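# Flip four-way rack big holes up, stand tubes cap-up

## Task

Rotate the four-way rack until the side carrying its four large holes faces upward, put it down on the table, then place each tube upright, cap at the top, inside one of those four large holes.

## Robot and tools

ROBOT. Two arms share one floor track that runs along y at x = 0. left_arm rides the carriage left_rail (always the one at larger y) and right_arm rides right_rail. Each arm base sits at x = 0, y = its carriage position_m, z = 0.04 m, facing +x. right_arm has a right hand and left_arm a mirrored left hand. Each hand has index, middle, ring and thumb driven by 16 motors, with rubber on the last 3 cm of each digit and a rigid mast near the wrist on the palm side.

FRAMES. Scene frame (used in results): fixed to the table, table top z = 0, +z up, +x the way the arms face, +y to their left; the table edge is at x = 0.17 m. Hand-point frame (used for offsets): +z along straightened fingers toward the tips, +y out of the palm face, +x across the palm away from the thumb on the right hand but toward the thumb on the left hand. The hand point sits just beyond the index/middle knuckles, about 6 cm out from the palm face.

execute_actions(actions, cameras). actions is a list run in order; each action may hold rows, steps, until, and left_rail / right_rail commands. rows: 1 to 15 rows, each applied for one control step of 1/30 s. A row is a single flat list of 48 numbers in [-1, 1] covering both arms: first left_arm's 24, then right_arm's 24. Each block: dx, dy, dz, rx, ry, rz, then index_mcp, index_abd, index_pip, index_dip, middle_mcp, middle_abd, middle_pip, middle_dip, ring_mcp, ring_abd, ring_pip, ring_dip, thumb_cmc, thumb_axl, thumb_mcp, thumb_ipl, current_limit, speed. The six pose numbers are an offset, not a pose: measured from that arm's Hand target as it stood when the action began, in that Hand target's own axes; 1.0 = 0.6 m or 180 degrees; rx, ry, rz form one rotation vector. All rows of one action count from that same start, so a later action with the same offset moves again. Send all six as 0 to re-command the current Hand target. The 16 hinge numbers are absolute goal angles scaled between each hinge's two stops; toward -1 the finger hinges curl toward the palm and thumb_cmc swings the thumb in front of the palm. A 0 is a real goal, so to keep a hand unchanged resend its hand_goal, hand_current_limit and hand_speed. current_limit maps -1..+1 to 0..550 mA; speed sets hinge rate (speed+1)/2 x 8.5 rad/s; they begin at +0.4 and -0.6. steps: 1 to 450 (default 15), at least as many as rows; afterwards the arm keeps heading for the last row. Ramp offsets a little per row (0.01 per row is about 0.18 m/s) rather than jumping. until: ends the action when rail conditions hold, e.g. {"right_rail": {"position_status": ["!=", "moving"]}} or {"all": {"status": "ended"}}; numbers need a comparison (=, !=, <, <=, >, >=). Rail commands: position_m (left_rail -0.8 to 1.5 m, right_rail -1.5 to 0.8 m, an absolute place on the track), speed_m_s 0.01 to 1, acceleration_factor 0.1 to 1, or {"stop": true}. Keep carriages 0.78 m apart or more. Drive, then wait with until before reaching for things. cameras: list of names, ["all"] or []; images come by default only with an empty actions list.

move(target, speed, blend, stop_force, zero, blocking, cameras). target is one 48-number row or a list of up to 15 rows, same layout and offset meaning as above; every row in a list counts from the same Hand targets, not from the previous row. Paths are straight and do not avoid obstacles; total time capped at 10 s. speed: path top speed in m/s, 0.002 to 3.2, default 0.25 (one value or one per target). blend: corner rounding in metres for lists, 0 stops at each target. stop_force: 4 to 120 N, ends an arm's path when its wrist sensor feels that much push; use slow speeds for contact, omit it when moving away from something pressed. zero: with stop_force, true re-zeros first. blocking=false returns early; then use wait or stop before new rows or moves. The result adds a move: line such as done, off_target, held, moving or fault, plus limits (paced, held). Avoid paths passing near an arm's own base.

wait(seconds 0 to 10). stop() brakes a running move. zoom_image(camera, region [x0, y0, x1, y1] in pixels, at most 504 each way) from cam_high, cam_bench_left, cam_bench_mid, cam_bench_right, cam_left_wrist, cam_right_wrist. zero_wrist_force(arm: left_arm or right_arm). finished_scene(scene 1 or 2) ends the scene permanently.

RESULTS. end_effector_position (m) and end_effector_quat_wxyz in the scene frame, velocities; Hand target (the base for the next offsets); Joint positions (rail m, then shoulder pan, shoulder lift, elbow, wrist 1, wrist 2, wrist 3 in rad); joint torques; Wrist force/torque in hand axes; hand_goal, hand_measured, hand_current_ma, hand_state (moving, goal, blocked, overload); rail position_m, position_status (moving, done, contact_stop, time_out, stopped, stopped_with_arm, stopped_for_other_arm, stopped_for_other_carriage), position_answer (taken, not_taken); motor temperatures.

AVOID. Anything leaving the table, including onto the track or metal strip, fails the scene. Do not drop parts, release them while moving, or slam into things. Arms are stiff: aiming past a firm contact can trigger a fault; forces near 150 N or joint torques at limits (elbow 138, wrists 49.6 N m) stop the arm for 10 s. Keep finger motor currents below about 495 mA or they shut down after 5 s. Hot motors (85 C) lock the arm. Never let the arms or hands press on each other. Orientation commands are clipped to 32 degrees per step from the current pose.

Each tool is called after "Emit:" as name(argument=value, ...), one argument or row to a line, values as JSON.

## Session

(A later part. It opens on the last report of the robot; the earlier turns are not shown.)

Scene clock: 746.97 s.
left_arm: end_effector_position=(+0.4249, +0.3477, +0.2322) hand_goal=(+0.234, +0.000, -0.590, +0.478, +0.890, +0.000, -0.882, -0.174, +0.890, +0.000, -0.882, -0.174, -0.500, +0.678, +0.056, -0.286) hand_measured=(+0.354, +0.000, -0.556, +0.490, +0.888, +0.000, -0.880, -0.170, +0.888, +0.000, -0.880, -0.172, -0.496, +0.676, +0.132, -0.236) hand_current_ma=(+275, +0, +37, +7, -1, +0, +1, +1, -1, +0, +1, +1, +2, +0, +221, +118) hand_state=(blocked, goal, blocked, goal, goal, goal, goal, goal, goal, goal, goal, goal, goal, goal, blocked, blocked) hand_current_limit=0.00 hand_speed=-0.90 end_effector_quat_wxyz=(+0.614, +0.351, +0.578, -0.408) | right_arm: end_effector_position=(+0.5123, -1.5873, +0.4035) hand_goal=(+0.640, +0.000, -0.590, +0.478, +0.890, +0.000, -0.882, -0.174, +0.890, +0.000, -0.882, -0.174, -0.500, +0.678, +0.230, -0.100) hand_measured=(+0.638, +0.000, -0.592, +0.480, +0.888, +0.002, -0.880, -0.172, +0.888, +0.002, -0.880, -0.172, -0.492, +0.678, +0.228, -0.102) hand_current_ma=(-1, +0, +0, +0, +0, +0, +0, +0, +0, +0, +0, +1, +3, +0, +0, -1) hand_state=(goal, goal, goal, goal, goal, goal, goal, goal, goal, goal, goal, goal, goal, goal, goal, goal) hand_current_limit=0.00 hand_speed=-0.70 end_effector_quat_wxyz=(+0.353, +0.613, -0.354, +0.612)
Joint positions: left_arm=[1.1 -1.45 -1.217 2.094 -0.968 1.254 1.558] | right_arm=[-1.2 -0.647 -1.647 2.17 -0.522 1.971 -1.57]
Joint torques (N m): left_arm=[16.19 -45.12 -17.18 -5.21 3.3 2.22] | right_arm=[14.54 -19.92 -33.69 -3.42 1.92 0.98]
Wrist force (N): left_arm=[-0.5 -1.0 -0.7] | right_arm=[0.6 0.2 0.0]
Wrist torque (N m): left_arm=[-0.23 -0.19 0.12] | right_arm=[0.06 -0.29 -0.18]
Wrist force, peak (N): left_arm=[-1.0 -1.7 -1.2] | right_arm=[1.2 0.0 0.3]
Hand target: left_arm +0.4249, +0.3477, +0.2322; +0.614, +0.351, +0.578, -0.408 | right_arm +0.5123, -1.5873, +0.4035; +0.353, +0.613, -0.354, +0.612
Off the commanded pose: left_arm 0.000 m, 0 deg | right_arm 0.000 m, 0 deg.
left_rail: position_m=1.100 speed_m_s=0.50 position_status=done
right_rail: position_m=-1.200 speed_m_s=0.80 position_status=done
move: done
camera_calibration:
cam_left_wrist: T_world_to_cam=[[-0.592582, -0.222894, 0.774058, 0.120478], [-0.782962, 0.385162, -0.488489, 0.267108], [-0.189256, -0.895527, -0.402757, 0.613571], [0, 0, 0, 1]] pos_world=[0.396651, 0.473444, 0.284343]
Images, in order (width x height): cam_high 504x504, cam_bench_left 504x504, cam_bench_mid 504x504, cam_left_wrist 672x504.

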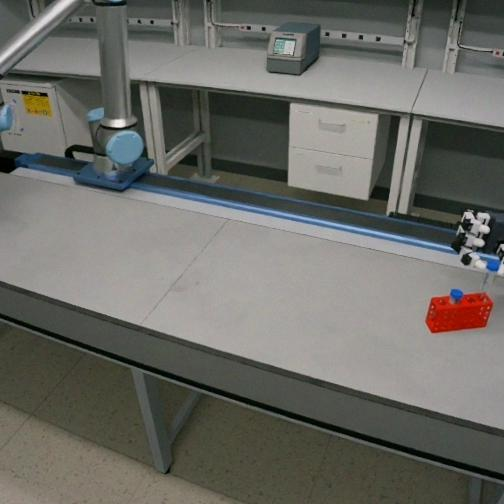

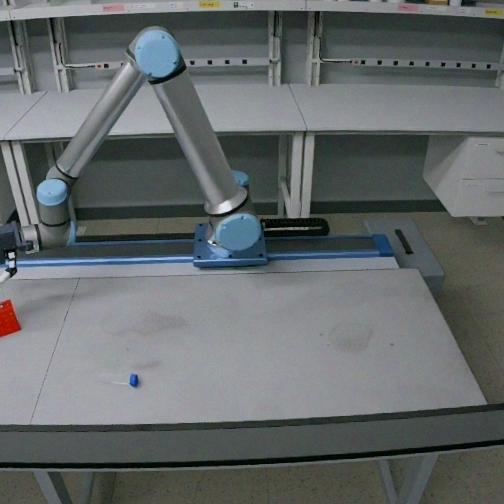

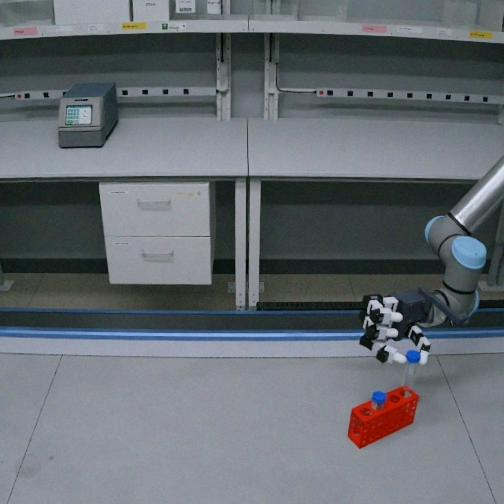

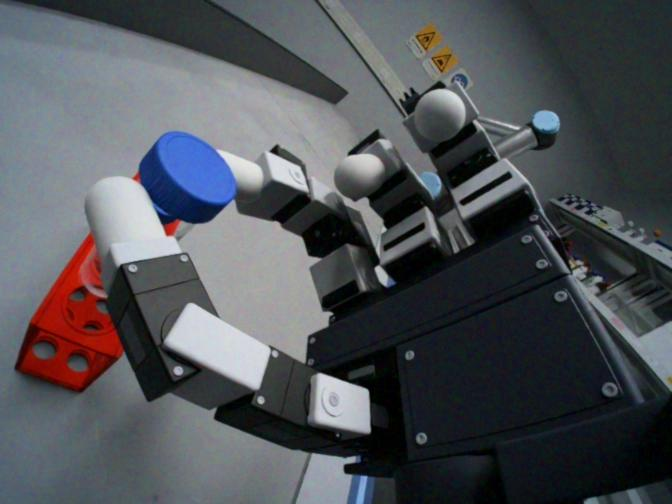

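Emit:
move(
  target=[-0.002,-0.0032,-0.0067,-0.0019,0.0082,-0.0175,0.233,0,-0.591,0.478,0.89,0,-0.883,-0.174,0.89,0,-0.883,-0.174,-0.5,0.677,0.056,-0.286,0.0,-0.9,0,0,0,0,0,0,0.64,0,-0.591,0.478,0.89,0,-0.883,-0.174,0.89,0,-0.883,-0.174,-0.5,0.677,0.23,-0.1,0.0,-0.7],
  speed=0.03,
  cameras=["cam_high", "cam_bench_mid", "cam_left_wrist"],
)

Emit:
zoom_image(
  camera="cam_bench_mid",
  region=[384, 350, 434, 410],
)

Emit:
zoom_image(
  camera="cam_high",
  region=[454, 250, 504, 320],
)

Emit:
zoom_image(
  camera="cam_left_wrist",
  region=[0, 200, 160, 360],
)

Scene clock: 766.87 s.
left_arm: end_effector_position=(+0.4215, +0.3506, +0.2331) hand_goal=(+0.234, +0.000, -0.590, +0.478, +0.890, +0.000, -0.882, -0.174, +0.890, +0.000, -0.882, -0.174, -0.500, +0.678, +0.056, -0.286) hand_measured=(+0.354, +0.000, -0.556, +0.490, +0.888, +0.000, -0.880, -0.170, +0.888, +0.000, -0.880, -0.172, -0.496, +0.676, +0.132, -0.236) hand_current_ma=(+275, +0, +37, +7, -1, +0, +1, +1, -1, +0, +1, +1, +2, +0, +221, +118) hand_state=(blocked, goal, blocked, goal, goal, goal, goal, goal, goal, goal, goal, goal, goal, goal, blocked, blocked) hand_current_limit=0.00 hand_speed=-0.90 end_effector_quat_wxyz=(+0.596, +0.338, +0.596, -0.418) | right_arm: end_effector_position=(+0.5123, -1.5873, +0.4035) hand_goal=(+0.640, +0.000, -0.590, +0.478, +0.890, +0.000, -0.882, -0.174, +0.890, +0.000, -0.882, -0.174, -0.500, +0.678, +0.230, -0.100) hand_measured=(+0.638, +0.000, -0.592, +0.480, +0.888, +0.002, -0.880, -0.172, +0.888, +0.002, -0.880, -0.172, -0.492, +0.678, +0.228, -0.102) hand_current_ma=(-1, +0, +0, +0, +0, +0, +0, +0, +0, +0, +0, +1, +3, +0, +0, -1) hand_state=(goal, goal, goal, goal, goal, goal, goal, goal, goal, goal, goal, goal, goal, goal, goal, goal) hand_current_limit=0.00 hand_speed=-0.70 end_effector_quat_wxyz=(+0.353, +0.613, -0.354, +0.612)
Joint positions: left_arm=[1.1 -1.454 -1.236 2.09 -0.918 1.245 1.496] | right_arm=[-1.2 -0.647 -1.647 2.17 -0.522 1.971 -1.57]
Joint torques (N m): left_arm=[-14.5 -67.06 -40.42 2.15 -2.45 -2.94] | right_arm=[12.06 -17.58 -33.67 -2.79 2.22 1.14]
Wrist force (N): left_arm=[-0.3 -1.6 -1.0] | right_arm=[0.3 0.0 0.2]
Wrist torque (N m): left_arm=[-0.28 -0.20 0.11] | right_arm=[0.01 -0.26 -0.21]
Wrist force, peak (N): left_arm=[-0.3 -1.7 -1.1] | right_arm=[0.3 -0.4 0.9]
Hand target: left_arm +0.4215, +0.3506, +0.2331; +0.596, +0.338, +0.596, -0.419 | right_arm +0.5123, -1.5873, +0.4035; +0.353, +0.613, -0.354, +0.612
Off the commanded pose: left_arm 0.000 m, 0 deg | right_arm 0.000 m, 0 deg.
left_rail: position_m=1.100 speed_m_s=0.50 position_status=done
right_rail: position_m=-1.200 speed_m_s=0.80 position_status=done
move: done
camera_calibration:
cam_left_wrist: T_world_to_cam=[[-0.54457, -0.223046, 0.808513, 0.0901914], [-0.811159, 0.385136, -0.440104, 0.264415], [-0.213224, -0.8955, -0.39066, 0.623185], [0, 0, 0, 1]] pos_world=[0.396476, 0.476344, 0.286903]
Images, in order (width x height): cam_high 504x504, cam_bench_mid 504x504, cam_left_wrist 672x504.

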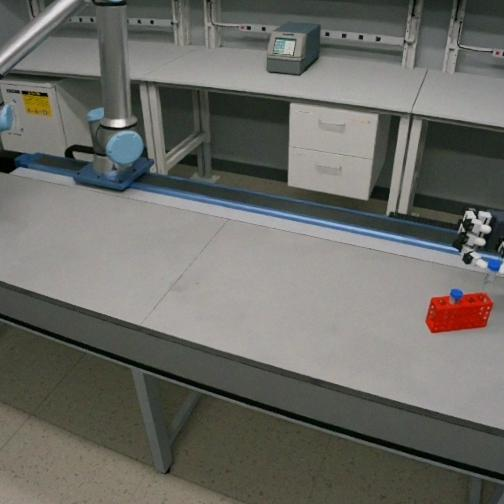

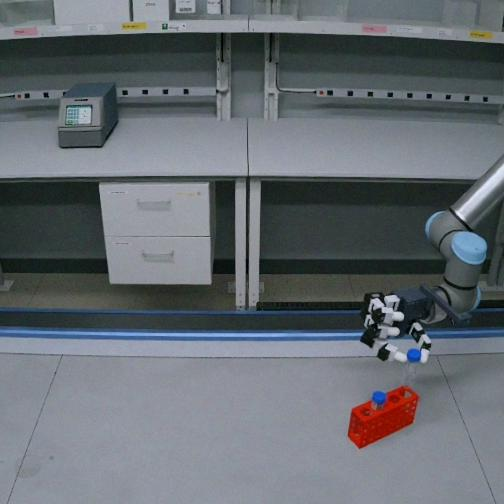

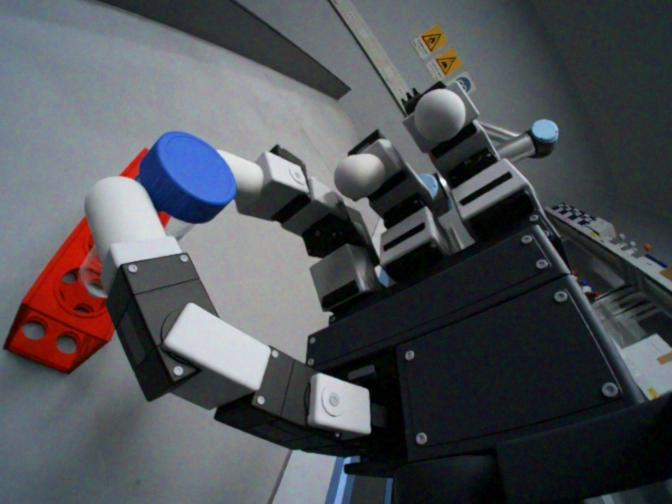

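Scaled by 8.400 from the camera's 504x504 image, which has a finer 720x720 frame.

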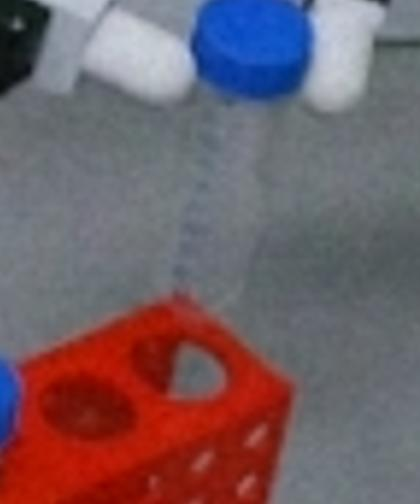

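Scaled by 7.200 from the camera's 504x504 image, which has a finer 720x720 frame.

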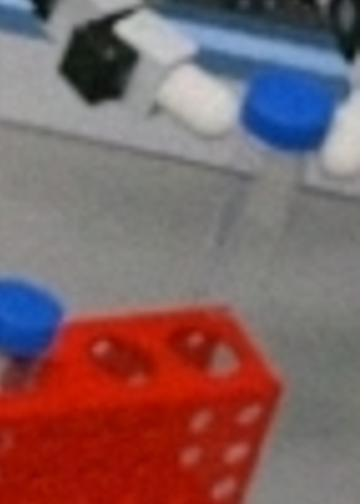

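Scaled by 3.150 from the camera's 672x504 image, which has a finer 960x720 frame.

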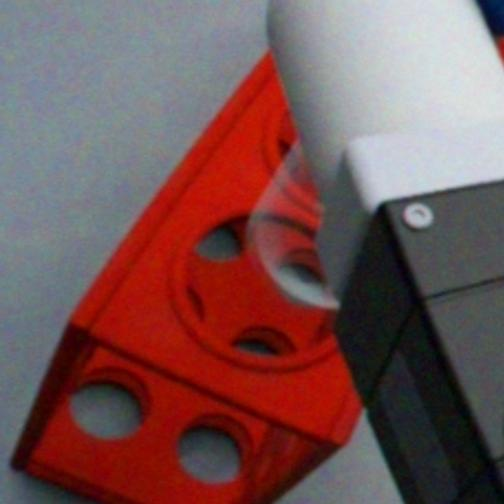

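Emit:
move(
  target=[0.0497,0.0048,-0.003,0,0,0,0.233,0,-0.591,0.478,0.89,0,-0.883,-0.174,0.89,0,-0.883,-0.174,-0.5,0.677,0.056,-0.286,0.0,-0.9,0,0,0,0,0,0,0.64,0,-0.591,0.478,0.89,0,-0.883,-0.174,0.89,0,-0.883,-0.174,-0.5,0.677,0.23,-0.1,0.0,-0.7],
  speed=0.02,
  stop_force=4,
  cameras=["cam_high", "cam_bench_mid", "cam_left_wrist"],
)

Emit:
zoom_image(
  camera="cam_bench_mid",
  region=[384, 350, 434, 410],
)

Emit:
zoom_image(
  camera="cam_high",
  region=[454, 250, 504, 320],
)

Emit:
zoom_image(
  camera="cam_left_wrist",
  region=[0, 120, 240, 360],
)

Scene clock: 776.83 s.
left_arm: end_effector_position=(+0.4215, +0.3506, +0.2031) hand_goal=(+0.234, +0.000, -0.590, +0.478, +0.890, +0.000, -0.882, -0.174, +0.890, +0.000, -0.882, -0.174, -0.500, +0.678, +0.056, -0.286) hand_measured=(+0.332, +0.002, -0.556, +0.490, +0.888, +0.000, -0.880, -0.170, +0.888, +0.000, -0.880, -0.172, -0.504, +0.672, +0.130, -0.240) hand_current_ma=(+240, +0, +37, +7, -1, +0, +1, +1, -1, +0, +1, +1, -1, -2, +213, +101) hand_state=(blocked, goal, blocked, goal, goal, goal, goal, goal, goal, goal, goal, goal, goal, goal, blocked, blocked) hand_current_limit=0.00 hand_speed=-0.90 end_effector_quat_wxyz=(+0.596, +0.338, +0.596, -0.419) | right_arm: end_effector_position=(+0.5123, -1.5873, +0.4035) hand_goal=(+0.640, +0.000, -0.590, +0.478, +0.890, +0.000, -0.882, -0.174, +0.890, +0.000, -0.882, -0.174, -0.500, +0.678, +0.230, -0.100) hand_measured=(+0.638, +0.000, -0.592, +0.480, +0.888, +0.002, -0.880, -0.172, +0.888, +0.002, -0.880, -0.172, -0.492, +0.678, +0.228, -0.102) hand_current_ma=(-1, +0, +0, +0, +0, +0, +0, +0, +0, +0, +0, +1, +3, +0, +0, -1) hand_state=(goal, goal, goal, goal, goal, goal, goal, goal, goal, goal, goal, goal, goal, goal, goal, goal) hand_current_limit=0.00 hand_speed=-0.70 end_effector_quat_wxyz=(+0.353, +0.613, -0.354, +0.612)
Joint positions: left_arm=[1.1 -1.454 -1.192 2.103 -0.975 1.245 1.495] | right_arm=[-1.2 -0.647 -1.647 2.17 -0.522 1.971 -1.57]
Joint torques (N m): left_arm=[-0.08 -45.64 -16.87 -5.11 0.38 0.62] | right_arm=[14.21 -18.95 -33.94 -3.08 2.04 0.31]
Wrist force (N): left_arm=[-0.7 -1.4 -1.3] | right_arm=[0.7 -0.5 0.3]
Wrist torque (N m): left_arm=[-0.25 -0.20 0.17] | right_arm=[-0.06 -0.32 -0.18]
Wrist force, peak (N): left_arm=[-2.0 -1.4 -0.6] | right_arm=[0.9 -0.1 0.6]
Hand target: left_arm +0.4215, +0.3506, +0.2031; +0.596, +0.338, +0.596, -0.419 | right_arm +0.5123, -1.5873, +0.4035; +0.353, +0.613, -0.354, +0.612
Off the commanded pose: left_arm 0.000 m, 0 deg | right_arm 0.000 m, 0 deg.
left_rail: position_m=1.100 speed_m_s=0.50 position_status=done
right_rail: position_m=-1.200 speed_m_s=0.80 position_status=done
move: done
camera_calibration:
cam_left_wrist: T_world_to_cam=[[-0.544245, -0.223007, 0.808743, 0.114239], [-0.811324, 0.385162, -0.439776, 0.251181], [-0.213424, -0.895499, -0.390553, 0.611517], [0, 0, 0, 1]] pos_world=[0.396476, 0.476344, 0.256903]
Images, in order (width x height): cam_high 504x504, cam_bench_mid 504x504, cam_left_wrist 672x504.

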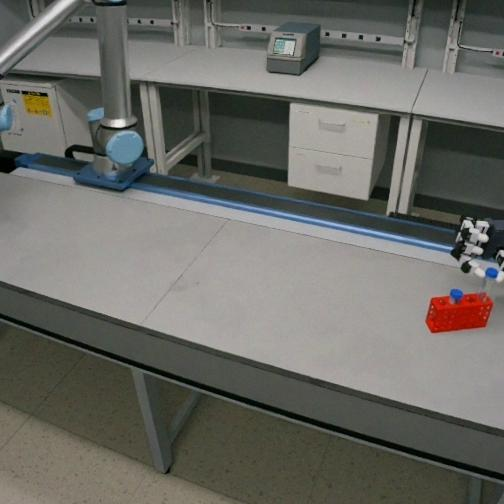

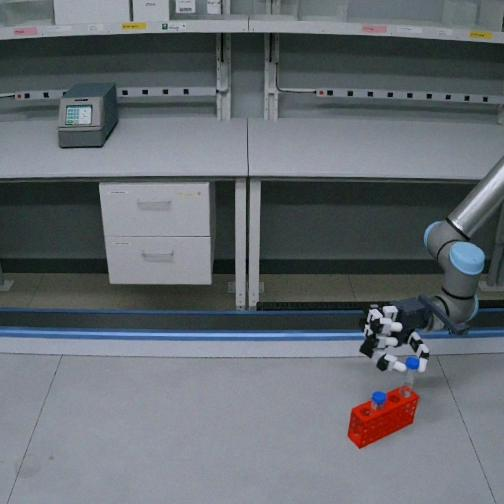

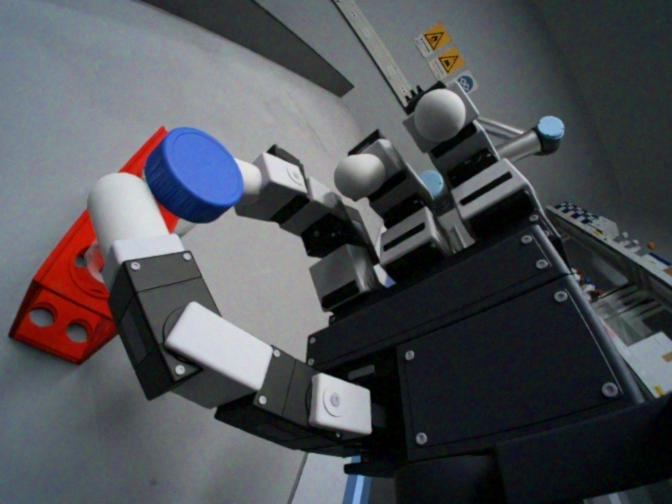

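Scaled by 8.400 from the camera's 504x504 image, which has a finer 720x720 frame.

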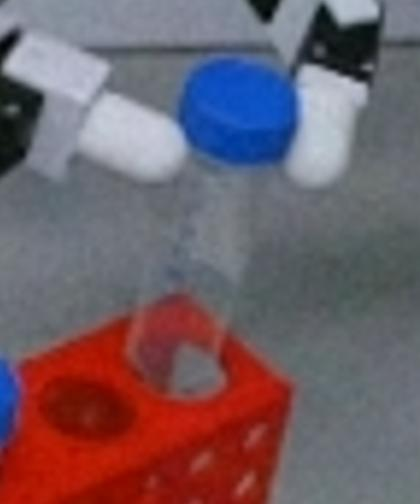

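Scaled by 7.200 from the camera's 504x504 image, which has a finer 720x720 frame.

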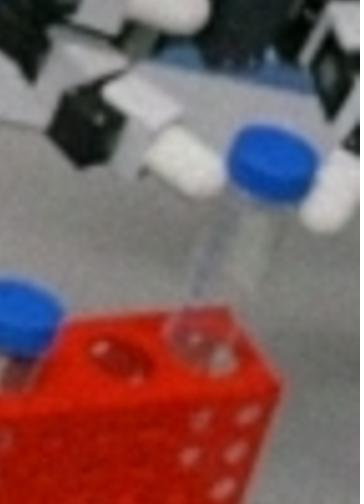

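Scaled by 2.100 from the camera's 672x504 image, which has a finer 960x720 frame.

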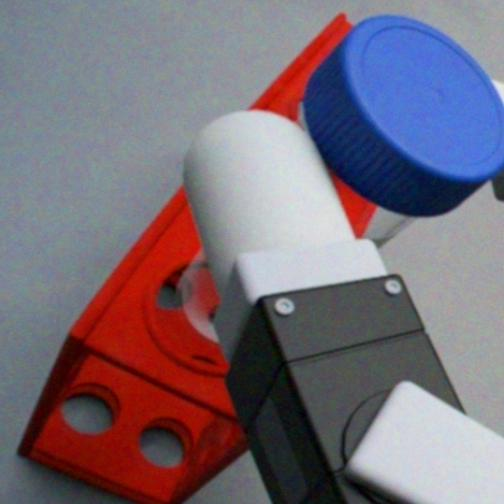

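Emit:
move(
  target=[0.033,0.0032,-0.002,0,0,0,0.233,0,-0.591,0.478,0.89,0,-0.883,-0.174,0.89,0,-0.883,-0.174,-0.5,0.677,0.056,-0.286,0.0,-0.9,0,0,0,0,0,0,0.64,0,-0.591,0.478,0.89,0,-0.883,-0.174,0.89,0,-0.883,-0.174,-0.5,0.677,0.23,-0.1,0.0,-0.7],
  speed=0.015,
  stop_force=4,
  zero=false,
  cameras=["cam_high", "cam_bench_mid", "cam_left_wrist"],
)

Emit:
zoom_image(
  camera="cam_bench_mid",
  region=[384, 350, 434, 410],
)

Emit:
zoom_image(
  camera="cam_left_wrist",
  region=[0, 120, 240, 360],
)

Scene clock: 782.73 s.
left_arm: end_effector_position=(+0.4215, +0.3506, +0.1832) hand_goal=(+0.234, +0.000, -0.590, +0.478, +0.890, +0.000, -0.882, -0.174, +0.890, +0.000, -0.882, -0.174, -0.500, +0.678, +0.056, -0.286) hand_measured=(+0.330, +0.002, -0.556, +0.490, +0.888, +0.000, -0.880, -0.170, +0.888, +0.000, -0.880, -0.172, -0.518, +0.670, +0.130, -0.240) hand_current_ma=(+235, +0, +37, +7, -1, +0, +1, +1, -1, +0, +1, +1, -13, -6, +213, +101) hand_state=(blocked, goal, blocked, goal, goal, goal, goal, goal, goal, goal, goal, goal, goal, goal, blocked, blocked) hand_current_limit=0.00 hand_speed=-0.90 end_effector_quat_wxyz=(+0.596, +0.338, +0.596, -0.419) | right_arm: end_effector_position=(+0.5123, -1.5873, +0.4035) hand_goal=(+0.640, +0.000, -0.590, +0.478, +0.890, +0.000, -0.882, -0.174, +0.890, +0.000, -0.882, -0.174, -0.500, +0.678, +0.230, -0.100) hand_measured=(+0.638, +0.000, -0.592, +0.480, +0.888, +0.002, -0.880, -0.172, +0.888, +0.002, -0.880, -0.172, -0.492, +0.678, +0.228, -0.102) hand_current_ma=(-1, +0, +0, +0, +0, +0, +0, +0, +0, +0, +0, +1, +3, +0, +0, -1) hand_state=(goal, goal, goal, goal, goal, goal, goal, goal, goal, goal, goal, goal, goal, goal, goal, goal) hand_current_limit=0.00 hand_speed=-0.70 end_effector_quat_wxyz=(+0.353, +0.613, -0.354, +0.612)
Joint positions: left_arm=[1.1 -1.454 -1.162 2.11 -1.012 1.245 1.495] | right_arm=[-1.2 -0.647 -1.647 2.17 -0.522 1.971 -1.57]
Joint torques (N m): left_arm=[10.3 -46.55 -14.4 -5.36 1.95 -0.73] | right_arm=[12.33 -19.14 -34.84 -3.04 1.88 -0.03]
Wrist force (N): left_arm=[0.0 -1.6 -1.2] | right_arm=[0.2 0.1 0.6]
Wrist torque (N m): left_arm=[-0.27 -0.25 0.16] | right_arm=[-0.01 -0.26 -0.22]
Wrist force, peak (N): left_arm=[-3.5 -1.5 -1.3] | right_arm=[1.1 0.0 0.1]
Hand target: left_arm +0.4215, +0.3506, +0.1832; +0.596, +0.338, +0.596, -0.419 | right_arm +0.5123, -1.5873, +0.4035; +0.353, +0.613, -0.354, +0.612
Off the commanded pose: left_arm 0.000 m, 0 deg | right_arm 0.000 m, 0 deg.
left_rail: position_m=1.100 speed_m_s=0.50 position_status=done
right_rail: position_m=-1.200 speed_m_s=0.80 position_status=done
move: done
camera_calibration:
cam_left_wrist: T_world_to_cam=[[-0.544257, -0.223056, 0.808722, 0.130366], [-0.811342, 0.385089, -0.439808, 0.242479], [-0.213328, -0.895518, -0.390562, 0.603718], [0, 0, 0, 1]] pos_world=[0.396476, 0.476344, 0.237003]
Images, in order (width x height): cam_high 504x504, cam_bench_mid 504x504, cam_left_wrist 672x504.

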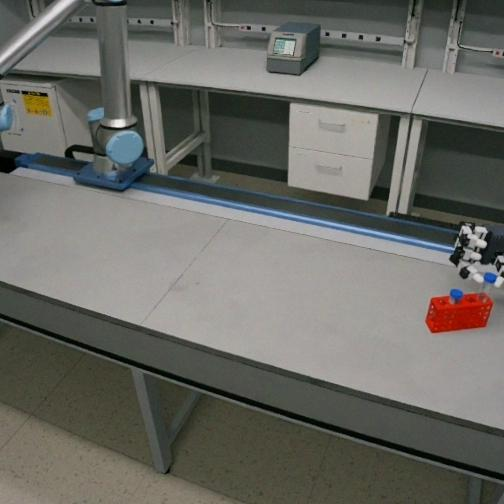

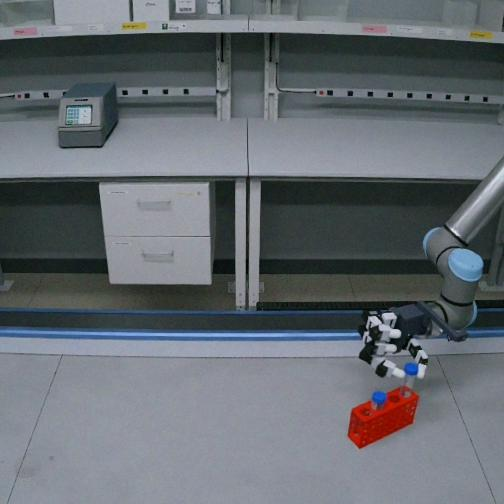

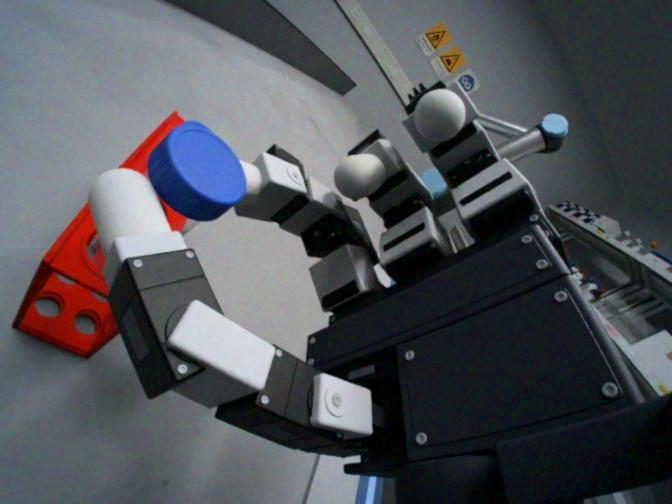

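Scaled by 8.400 from the camera's 504x504 image, which has a finer 720x720 frame.

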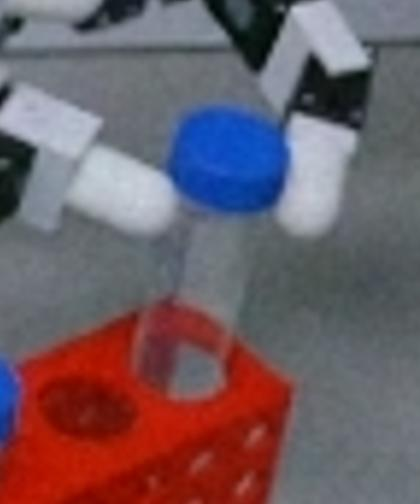

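Scaled by 2.100 from the camera's 672x504 image, which has a finer 960x720 frame.

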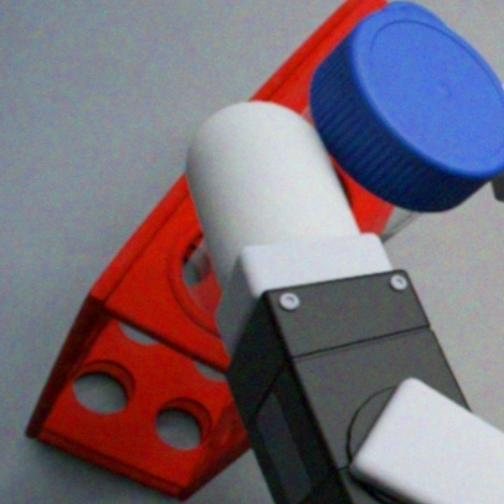

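Emit:
move(
  target=[0.0778,0.0075,-0.0048,0,0,0,0.233,0,-0.591,0.478,0.89,0,-0.883,-0.174,0.89,0,-0.883,-0.174,-0.5,0.677,0.056,-0.286,0.0,-0.9,0,0,0,0,0,0,0.64,0,-0.591,0.478,0.89,0,-0.883,-0.174,0.89,0,-0.883,-0.174,-0.5,0.677,0.23,-0.1,0.0,-0.7],
  speed=0.02,
  stop_force=4,
  cameras=["cam_high", "cam_bench_mid", "cam_left_wrist"],
)

Emit:
zoom_image(
  camera="cam_bench_mid",
  region=[374, 350, 434, 420],
)

Emit:
zoom_image(
  camera="cam_left_wrist",
  region=[0, 100, 260, 360],
)

Scene clock: 790.33 s.
left_arm: end_effector_position=(+0.4215, +0.3506, +0.1362) hand_goal=(+0.234, +0.000, -0.590, +0.478, +0.890, +0.000, -0.882, -0.174, +0.890, +0.000, -0.882, -0.174, -0.500, +0.678, +0.056, -0.286) hand_measured=(+0.330, +0.002, -0.556, +0.492, +0.888, +0.000, -0.880, -0.170, +0.888, +0.000, -0.880, -0.172, -0.506, +0.670, +0.130, -0.240) hand_current_ma=(+235, +0, +38, +8, -1, +0, +1, +1, -1, +0, +1, +1, -2, -6, +213, +101) hand_state=(blocked, goal, blocked, goal, goal, goal, goal, goal, goal, goal, goal, goal, goal, goal, blocked, blocked) hand_current_limit=0.00 hand_speed=-0.90 end_effector_quat_wxyz=(+0.596, +0.338, +0.596, -0.419) | right_arm: end_effector_position=(+0.5123, -1.5873, +0.4035) hand_goal=(+0.640, +0.000, -0.590, +0.478, +0.890, +0.000, -0.882, -0.174, +0.890, +0.000, -0.882, -0.174, -0.500, +0.678, +0.230, -0.100) hand_measured=(+0.638, +0.000, -0.592, +0.480, +0.888, +0.002, -0.880, -0.172, +0.888, +0.002, -0.880, -0.172, -0.492, +0.678, +0.228, -0.102) hand_current_ma=(-1, +0, +0, +0, +0, +0, +0, +0, +0, +0, +0, +1, +3, +0, +0, -1) hand_state=(goal, goal, goal, goal, goal, goal, goal, goal, goal, goal, goal, goal, goal, goal, goal, goal) hand_current_limit=0.00 hand_speed=-0.70 end_effector_quat_wxyz=(+0.353, +0.613, -0.354, +0.612)
Joint positions: left_arm=[1.1 -1.454 -1.087 2.121 -1.099 1.245 1.495] | right_arm=[-1.2 -0.647 -1.647 2.17 -0.522 1.971 -1.57]
Joint torques (N m): left_arm=[-11.73 -48.21 -12.04 -4.74 -2.58 1.01] | right_arm=[14.85 -19.91 -33.66 -2.97 2.02 -0.44]
Wrist force (N): left_arm=[-0.5 -1.6 -0.4] | right_arm=[0.6 0.4 0.4]
Wrist torque (N m): left_arm=[-0.27 -0.22 0.20] | right_arm=[0.04 -0.31 -0.18]
Wrist force, peak (N): left_arm=[-0.5 -1.8 -1.2] | right_arm=[1.0 0.2 0.3]
Hand target: left_arm +0.4215, +0.3506, +0.1362; +0.596, +0.338, +0.596, -0.419 | right_arm +0.5123, -1.5873, +0.4035; +0.353, +0.613, -0.354, +0.612
Off the commanded pose: left_arm 0.000 m, 0 deg | right_arm 0.000 m, 0 deg.
left_rail: position_m=1.100 speed_m_s=0.50 position_status=done
right_rail: position_m=-1.200 speed_m_s=0.80 position_status=done
move: done
camera_calibration:
cam_left_wrist: T_world_to_cam=[[-0.544245, -0.223007, 0.808743, 0.168344], [-0.811324, 0.385162, -0.439776, 0.22176], [-0.213424, -0.895499, -0.390553, 0.585389], [0, 0, 0, 1]] pos_world=[0.396476, 0.476344, 0.190003]
Images, in order (width x height): cam_high 504x504, cam_bench_mid 504x504, cam_left_wrist 672x504.

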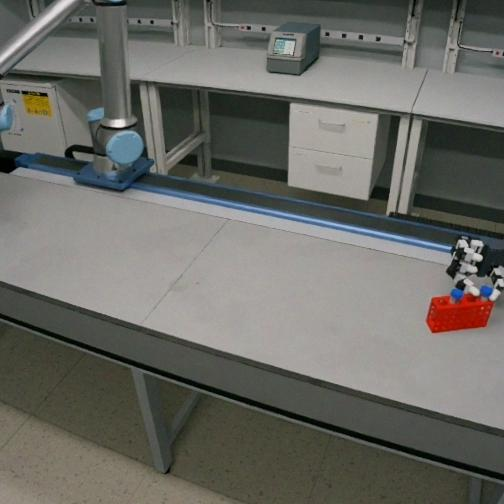

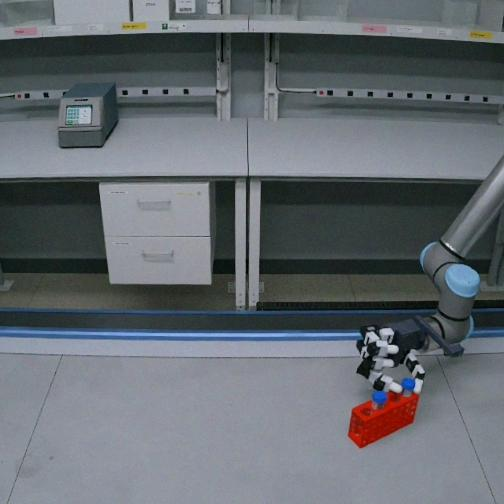

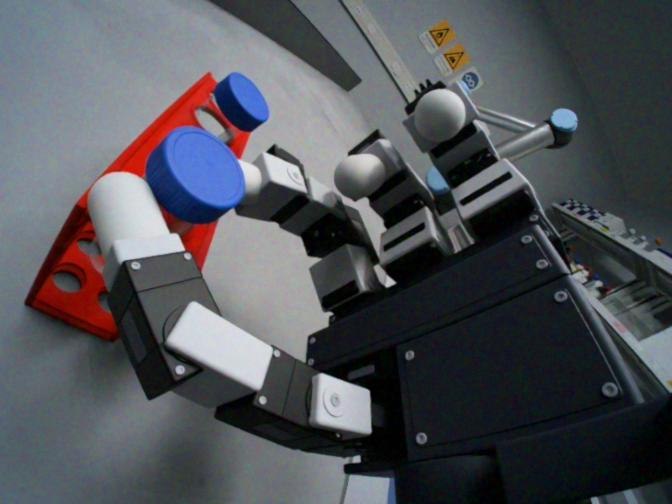

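Scaled by 7.200 from the camera's 504x504 image, which has a finer 720x720 frame.

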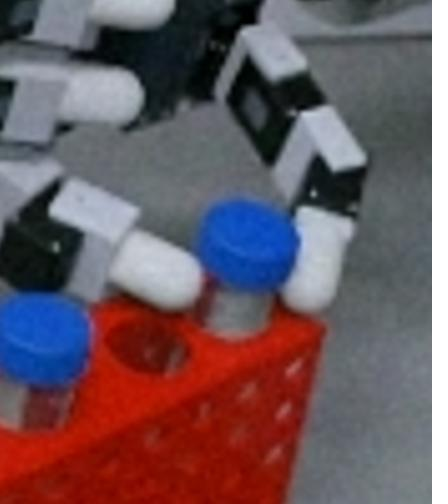

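Scaled by 1.938 from the camera's 672x504 image, which has a finer 960x720 frame.

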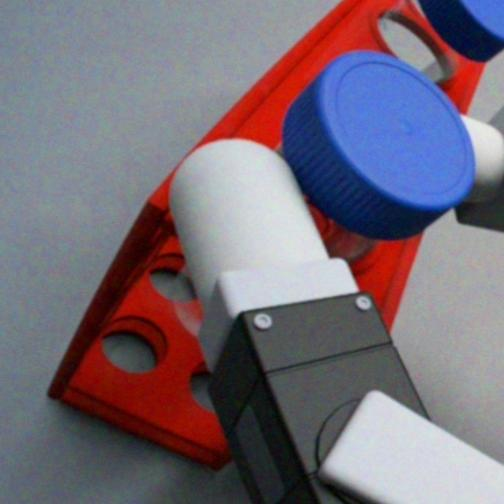

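Emit:
execute_actions(
  actions=[
    {"rows": [[0,0,0,0,0,0,0.345,0,-0.57,0.478,0.89,0,-0.883,-0.174,0.89,0,-0.883,-0.174,-0.5,0.677,0.14,-0.225,0.0,-0.95,0,0,0,0,0,0,0.64,0,-0.591,0.478,0.89,0,-0.883,-0.174,0.89,0,-0.883,-0.174,-0.5,0.677,0.23,-0.1,0.0,-0.7]], "steps": 30},
    {"rows": [[0,0,0,0,0,0,0.64,0,-0.591,0.478,0.89,0,-0.883,-0.174,0.89,0,-0.883,-0.174,-0.5,0.677,0.23,-0.1,0.0,-0.93,0,0,0,0,0,0,0.64,0,-0.591,0.478,0.89,0,-0.883,-0.174,0.89,0,-0.883,-0.174,-0.5,0.677,0.23,-0.1,0.0,-0.7]], "steps": 60},
  ],
  cameras=["cam_bench_mid", "cam_left_wrist"],
)

Emit:
zoom_image(
  camera="cam_bench_mid",
  region=[374, 350, 434, 420],
)

Scene clock: 796.50 s.
left_arm: end_effector_position=(+0.4215, +0.3506, +0.1362) hand_goal=(+0.640, +0.000, -0.590, +0.478, +0.890, +0.000, -0.882, -0.174, +0.890, +0.000, -0.882, -0.174, -0.500, +0.678, +0.230, -0.100) hand_measured=(+0.636, +0.002, -0.588, +0.480, +0.888, +0.000, -0.880, -0.170, +0.888, +0.000, -0.880, -0.172, -0.494, +0.676, +0.228, -0.102) hand_current_ma=(-1, +0, +1, +1, -1, +0, +1, +1, -1, +0, +1, +1, +3, +0, -1, -1) hand_state=(goal, goal, goal, goal, goal, goal, goal, goal, goal, goal, goal, goal, goal, goal, goal, goal) hand_current_limit=0.00 hand_speed=-0.93 end_effector_quat_wxyz=(+0.596, +0.338, +0.596, -0.419) | right_arm: end_effector_position=(+0.5123, -1.5873, +0.4035) hand_goal=(+0.640, +0.000, -0.590, +0.478, +0.890, +0.000, -0.882, -0.174, +0.890, +0.000, -0.882, -0.174, -0.500, +0.678, +0.230, -0.100) hand_measured=(+0.638, +0.000, -0.592, +0.480, +0.888, +0.002, -0.880, -0.172, +0.888, +0.002, -0.880, -0.172, -0.492, +0.678, +0.228, -0.102) hand_current_ma=(-1, +0, +0, +0, +0, +0, +0, +0, +0, +0, +0, +1, +3, +0, +0, -1) hand_state=(goal, goal, goal, goal, goal, goal, goal, goal, goal, goal, goal, goal, goal, goal, goal, goal) hand_current_limit=0.00 hand_speed=-0.70 end_effector_quat_wxyz=(+0.353, +0.613, -0.354, +0.612)
Joint positions: left_arm=[1.1 -1.454 -1.087 2.121 -1.099 1.245 1.495] | right_arm=[-1.2 -0.647 -1.647 2.17 -0.522 1.971 -1.57]
Joint torques (N m): left_arm=[-11.96 -52.82 -18.31 -4.86 -2.47 2.27] | right_arm=[11.07 -20.27 -35.09 -2.83 2.03 -0.1]
Wrist force (N): left_arm=[0.0 -1.5 -0.8] | right_arm=[0.5 0.0 0.3]
Wrist torque (N m): left_arm=[-0.25 -0.25 0.24] | right_arm=[0.00 -0.29 -0.20]
Wrist force, peak (N): left_arm=[0.3 -1.7 -1.1] | right_arm=[1.2 -0.1 0.0]
Hand target: left_arm +0.4215, +0.3506, +0.1362; +0.596, +0.338, +0.596, -0.419 | right_arm +0.5123, -1.5873, +0.4035; +0.353, +0.613, -0.354, +0.612
Off the commanded pose: left_arm 0.000 m, 0 deg | right_arm 0.000 m, 0 deg.
left_rail: position_m=1.100 speed_m_s=0.50 position_status=done
right_rail: position_m=-1.200 speed_m_s=0.80 position_status=done
camera_calibration:
cam_left_wrist: T_world_to_cam=[[-0.544257, -0.223056, 0.808722, 0.168376], [-0.811342, 0.385089, -0.439808, 0.221808], [-0.213328, -0.895518, -0.390562, 0.585362], [0, 0, 0, 1]] pos_world=[0.396476, 0.476344, 0.190003]
Images, in order (width x height): cam_bench_mid 504x504, cam_left_wrist 672x504.

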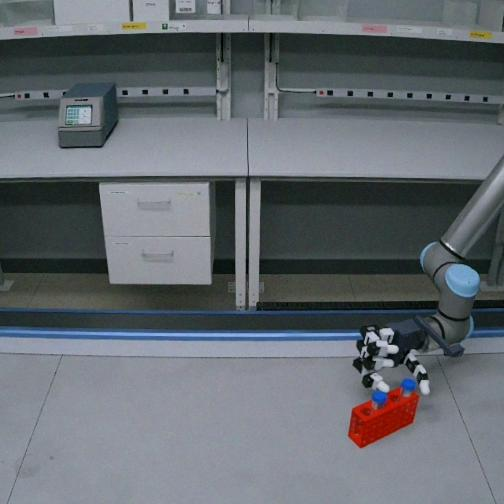

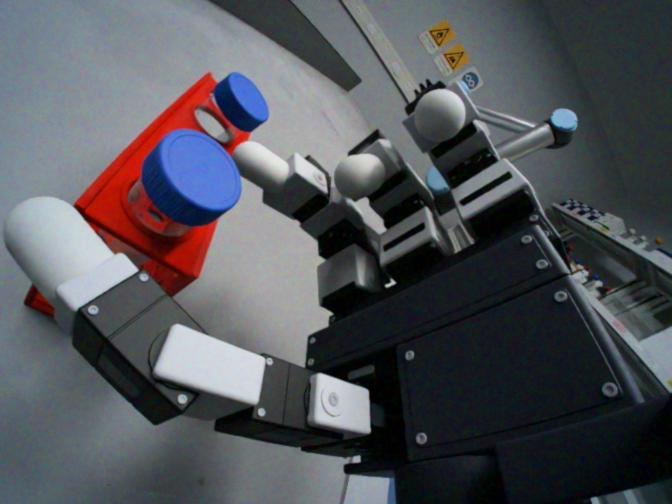

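Scaled by 7.200 from the camera's 504x504 image, which has a finer 720x720 frame.

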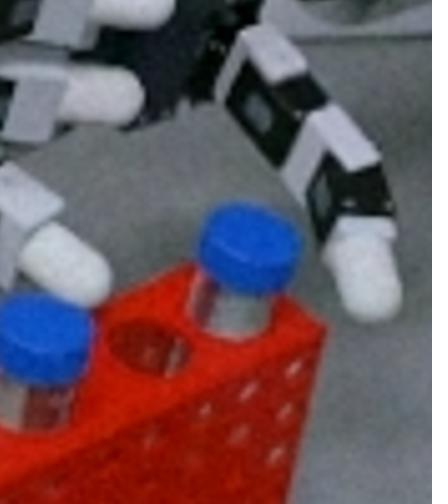

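Emit:
move(
  target=[
    [-0.331,-0.032,0.0203,0,0,0,0.64,0,-0.591,0.478,0.89,0,-0.883,-0.174,0.89,0,-0.883,-0.174,-0.5,0.677,0.23,-0.1,0.0,-0.7,0,0,0,0,0,0,0.64,0,-0.591,0.478,0.89,0,-0.883,-0.174,0.89,0,-0.883,-0.174,-0.5,0.677,0.23,-0.1,0.0,-0.7],
    [-0.2955,0.7695,-0.4944,-0.3402,-0.1317,-0.4784,0.685,0,-0.591,0.478,0.89,0,-0.883,-0.174,0.89,0,-0.883,-0.174,-0.5,0.677,0.236,-0.081,0.0,-0.7,0,0,0,0,0,0,0.64,0,-0.591,0.478,0.89,0,-0.883,-0.174,0.89,0,-0.883,-0.174,-0.5,0.677,0.23,-0.1,0.0,-0.7],
  ],
  speed=[0.12, 0.25],
  blend=[0.02, 0],
  cameras=["cam_high", "cam_bench_left", "cam_bench_mid", "cam_left_wrist"],
)

Emit:
zoom_image(
  camera="cam_bench_mid",
  region=[344, 350, 444, 450],
)

Emit:
zoom_image(
  camera="cam_bench_left",
  region=[50, 240, 230, 420],
)

Scene clock: 815.83 s.
left_arm: end_effector_position=(+0.7220, +0.8295, +0.2501) hand_goal=(+0.686, +0.000, -0.590, +0.478, +0.890, +0.000, -0.882, -0.174, +0.890, +0.000, -0.882, -0.174, -0.500, +0.678, +0.236, -0.080) hand_measured=(+0.672, +0.002, -0.588, +0.480, +0.886, +0.000, -0.880, -0.170, +0.886, +0.000, -0.880, -0.172, -0.498, +0.676, +0.230, -0.082) hand_current_ma=(-10, +0, +1, +1, -2, +0, +1, +1, -1, +0, +1, +1, +0, +0, -3, -1) hand_state=(goal, goal, goal, goal, goal, goal, goal, goal, goal, goal, goal, goal, goal, goal, goal, goal) hand_current_limit=0.00 hand_speed=-0.70 end_effector_quat_wxyz=(+0.340, -0.533, +0.653, -0.416) | right_arm: end_effector_position=(+0.5123, -1.5873, +0.4035) hand_goal=(+0.640, +0.000, -0.590, +0.478, +0.890, +0.000, -0.882, -0.174, +0.890, +0.000, -0.882, -0.174, -0.500, +0.678, +0.230, -0.100) hand_measured=(+0.638, +0.000, -0.592, +0.480, +0.888, +0.002, -0.880, -0.172, +0.888, +0.002, -0.880, -0.172, -0.492, +0.678, +0.228, -0.102) hand_current_ma=(-1, +0, +0, +0, +0, +0, +0, +0, +0, +0, +0, +1, +3, +0, +0, -1) hand_state=(goal, goal, goal, goal, goal, goal, goal, goal, goal, goal, goal, goal, goal, goal, goal, goal) hand_current_limit=0.00 hand_speed=-0.70 end_effector_quat_wxyz=(+0.353, +0.613, -0.354, +0.612)
Joint positions: left_arm=[1.1 -0.674 -1.381 1.903 -0.039 1.145 -0.213] | right_arm=[-1.2 -0.647 -1.647 2.17 -0.522 1.971 -1.57]
Joint torques (N m): left_arm=[13.97 -39.93 -46.57 4.05 2.72 -2.43] | right_arm=[11.2 -20.7 -34.94 -2.96 2.24 -1.21]
Wrist force (N): left_arm=[0.3 -1.0 -0.3] | right_arm=[0.4 0.0 0.4]
Wrist torque (N m): left_arm=[0.07 -0.08 0.10] | right_arm=[-0.01 -0.28 -0.20]
Wrist force, peak (N): left_arm=[-0.4 -2.4 -0.4] | right_arm=[1.0 -0.1 0.6]
Hand target: left_arm +0.7220, +0.8295, +0.2501; +0.340, -0.533, +0.653, -0.416 | right_arm +0.5123, -1.5873, +0.4035; +0.353, +0.613, -0.354, +0.612
Off the commanded pose: left_arm 0.000 m, 0 deg | right_arm 0.000 m, 0 deg.
left_rail: position_m=1.100 speed_m_s=0.50 position_status=done
right_rail: position_m=-1.200 speed_m_s=0.80 position_status=done
move: done
camera_calibration:
cam_left_wrist: T_world_to_cam=[[0.439292, 0.674688, 0.593144, -1.05421], [-0.511559, -0.354881, 0.782538, 0.422901], [0.738465, -0.647191, 0.189247, 0.0846155], [0, 0, 0, 1]] pos_world=[0.616959, 0.916105, 0.278349]
Images, in order (width x height): cam_high 504x504, cam_bench_left 504x504, cam_bench_mid 504x504, cam_left_wrist 672x504.

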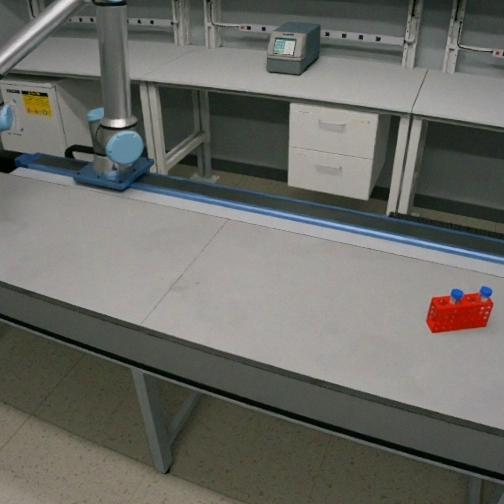

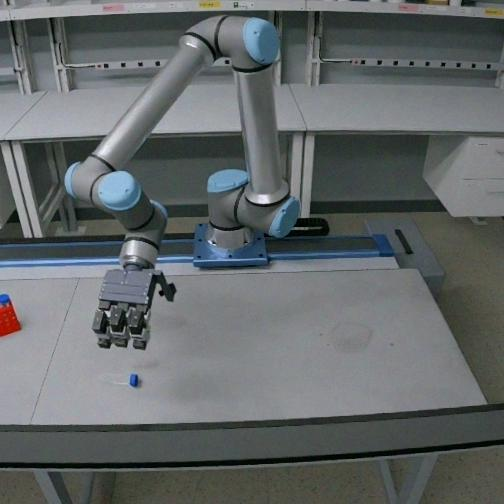

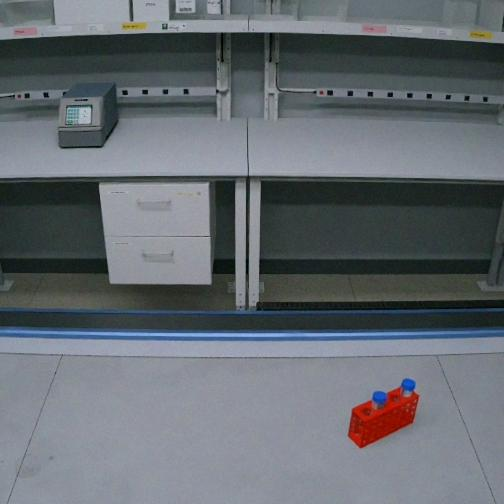

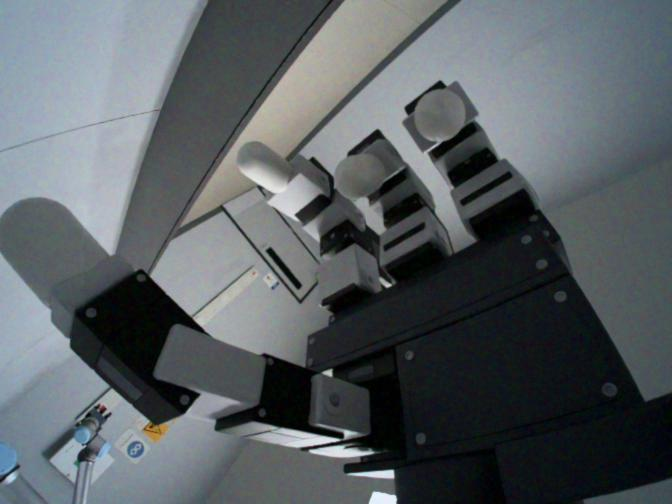

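Scaled by 5.040 from the camera's 504x504 image, which has a finer 720x720 frame.

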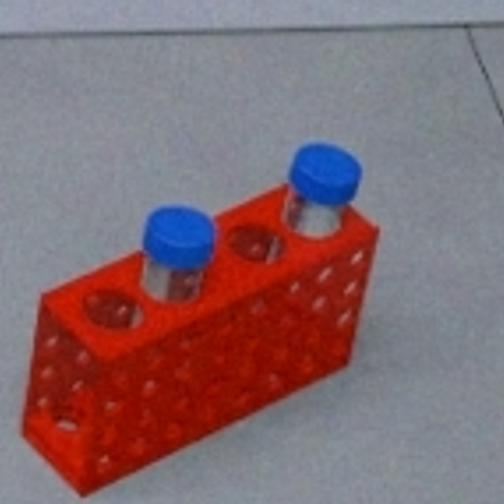

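Scaled by 2.800 from the camera's 504x504 image, which has a finer 720x720 frame.

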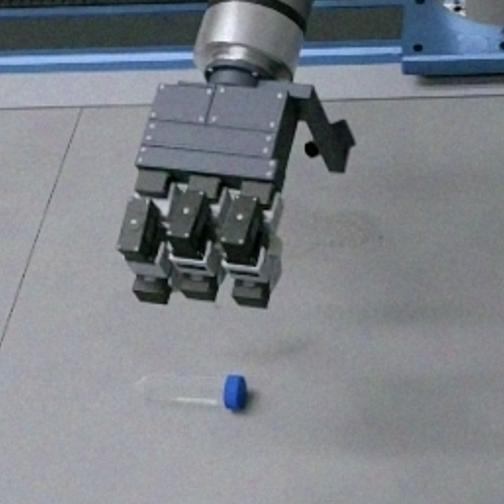

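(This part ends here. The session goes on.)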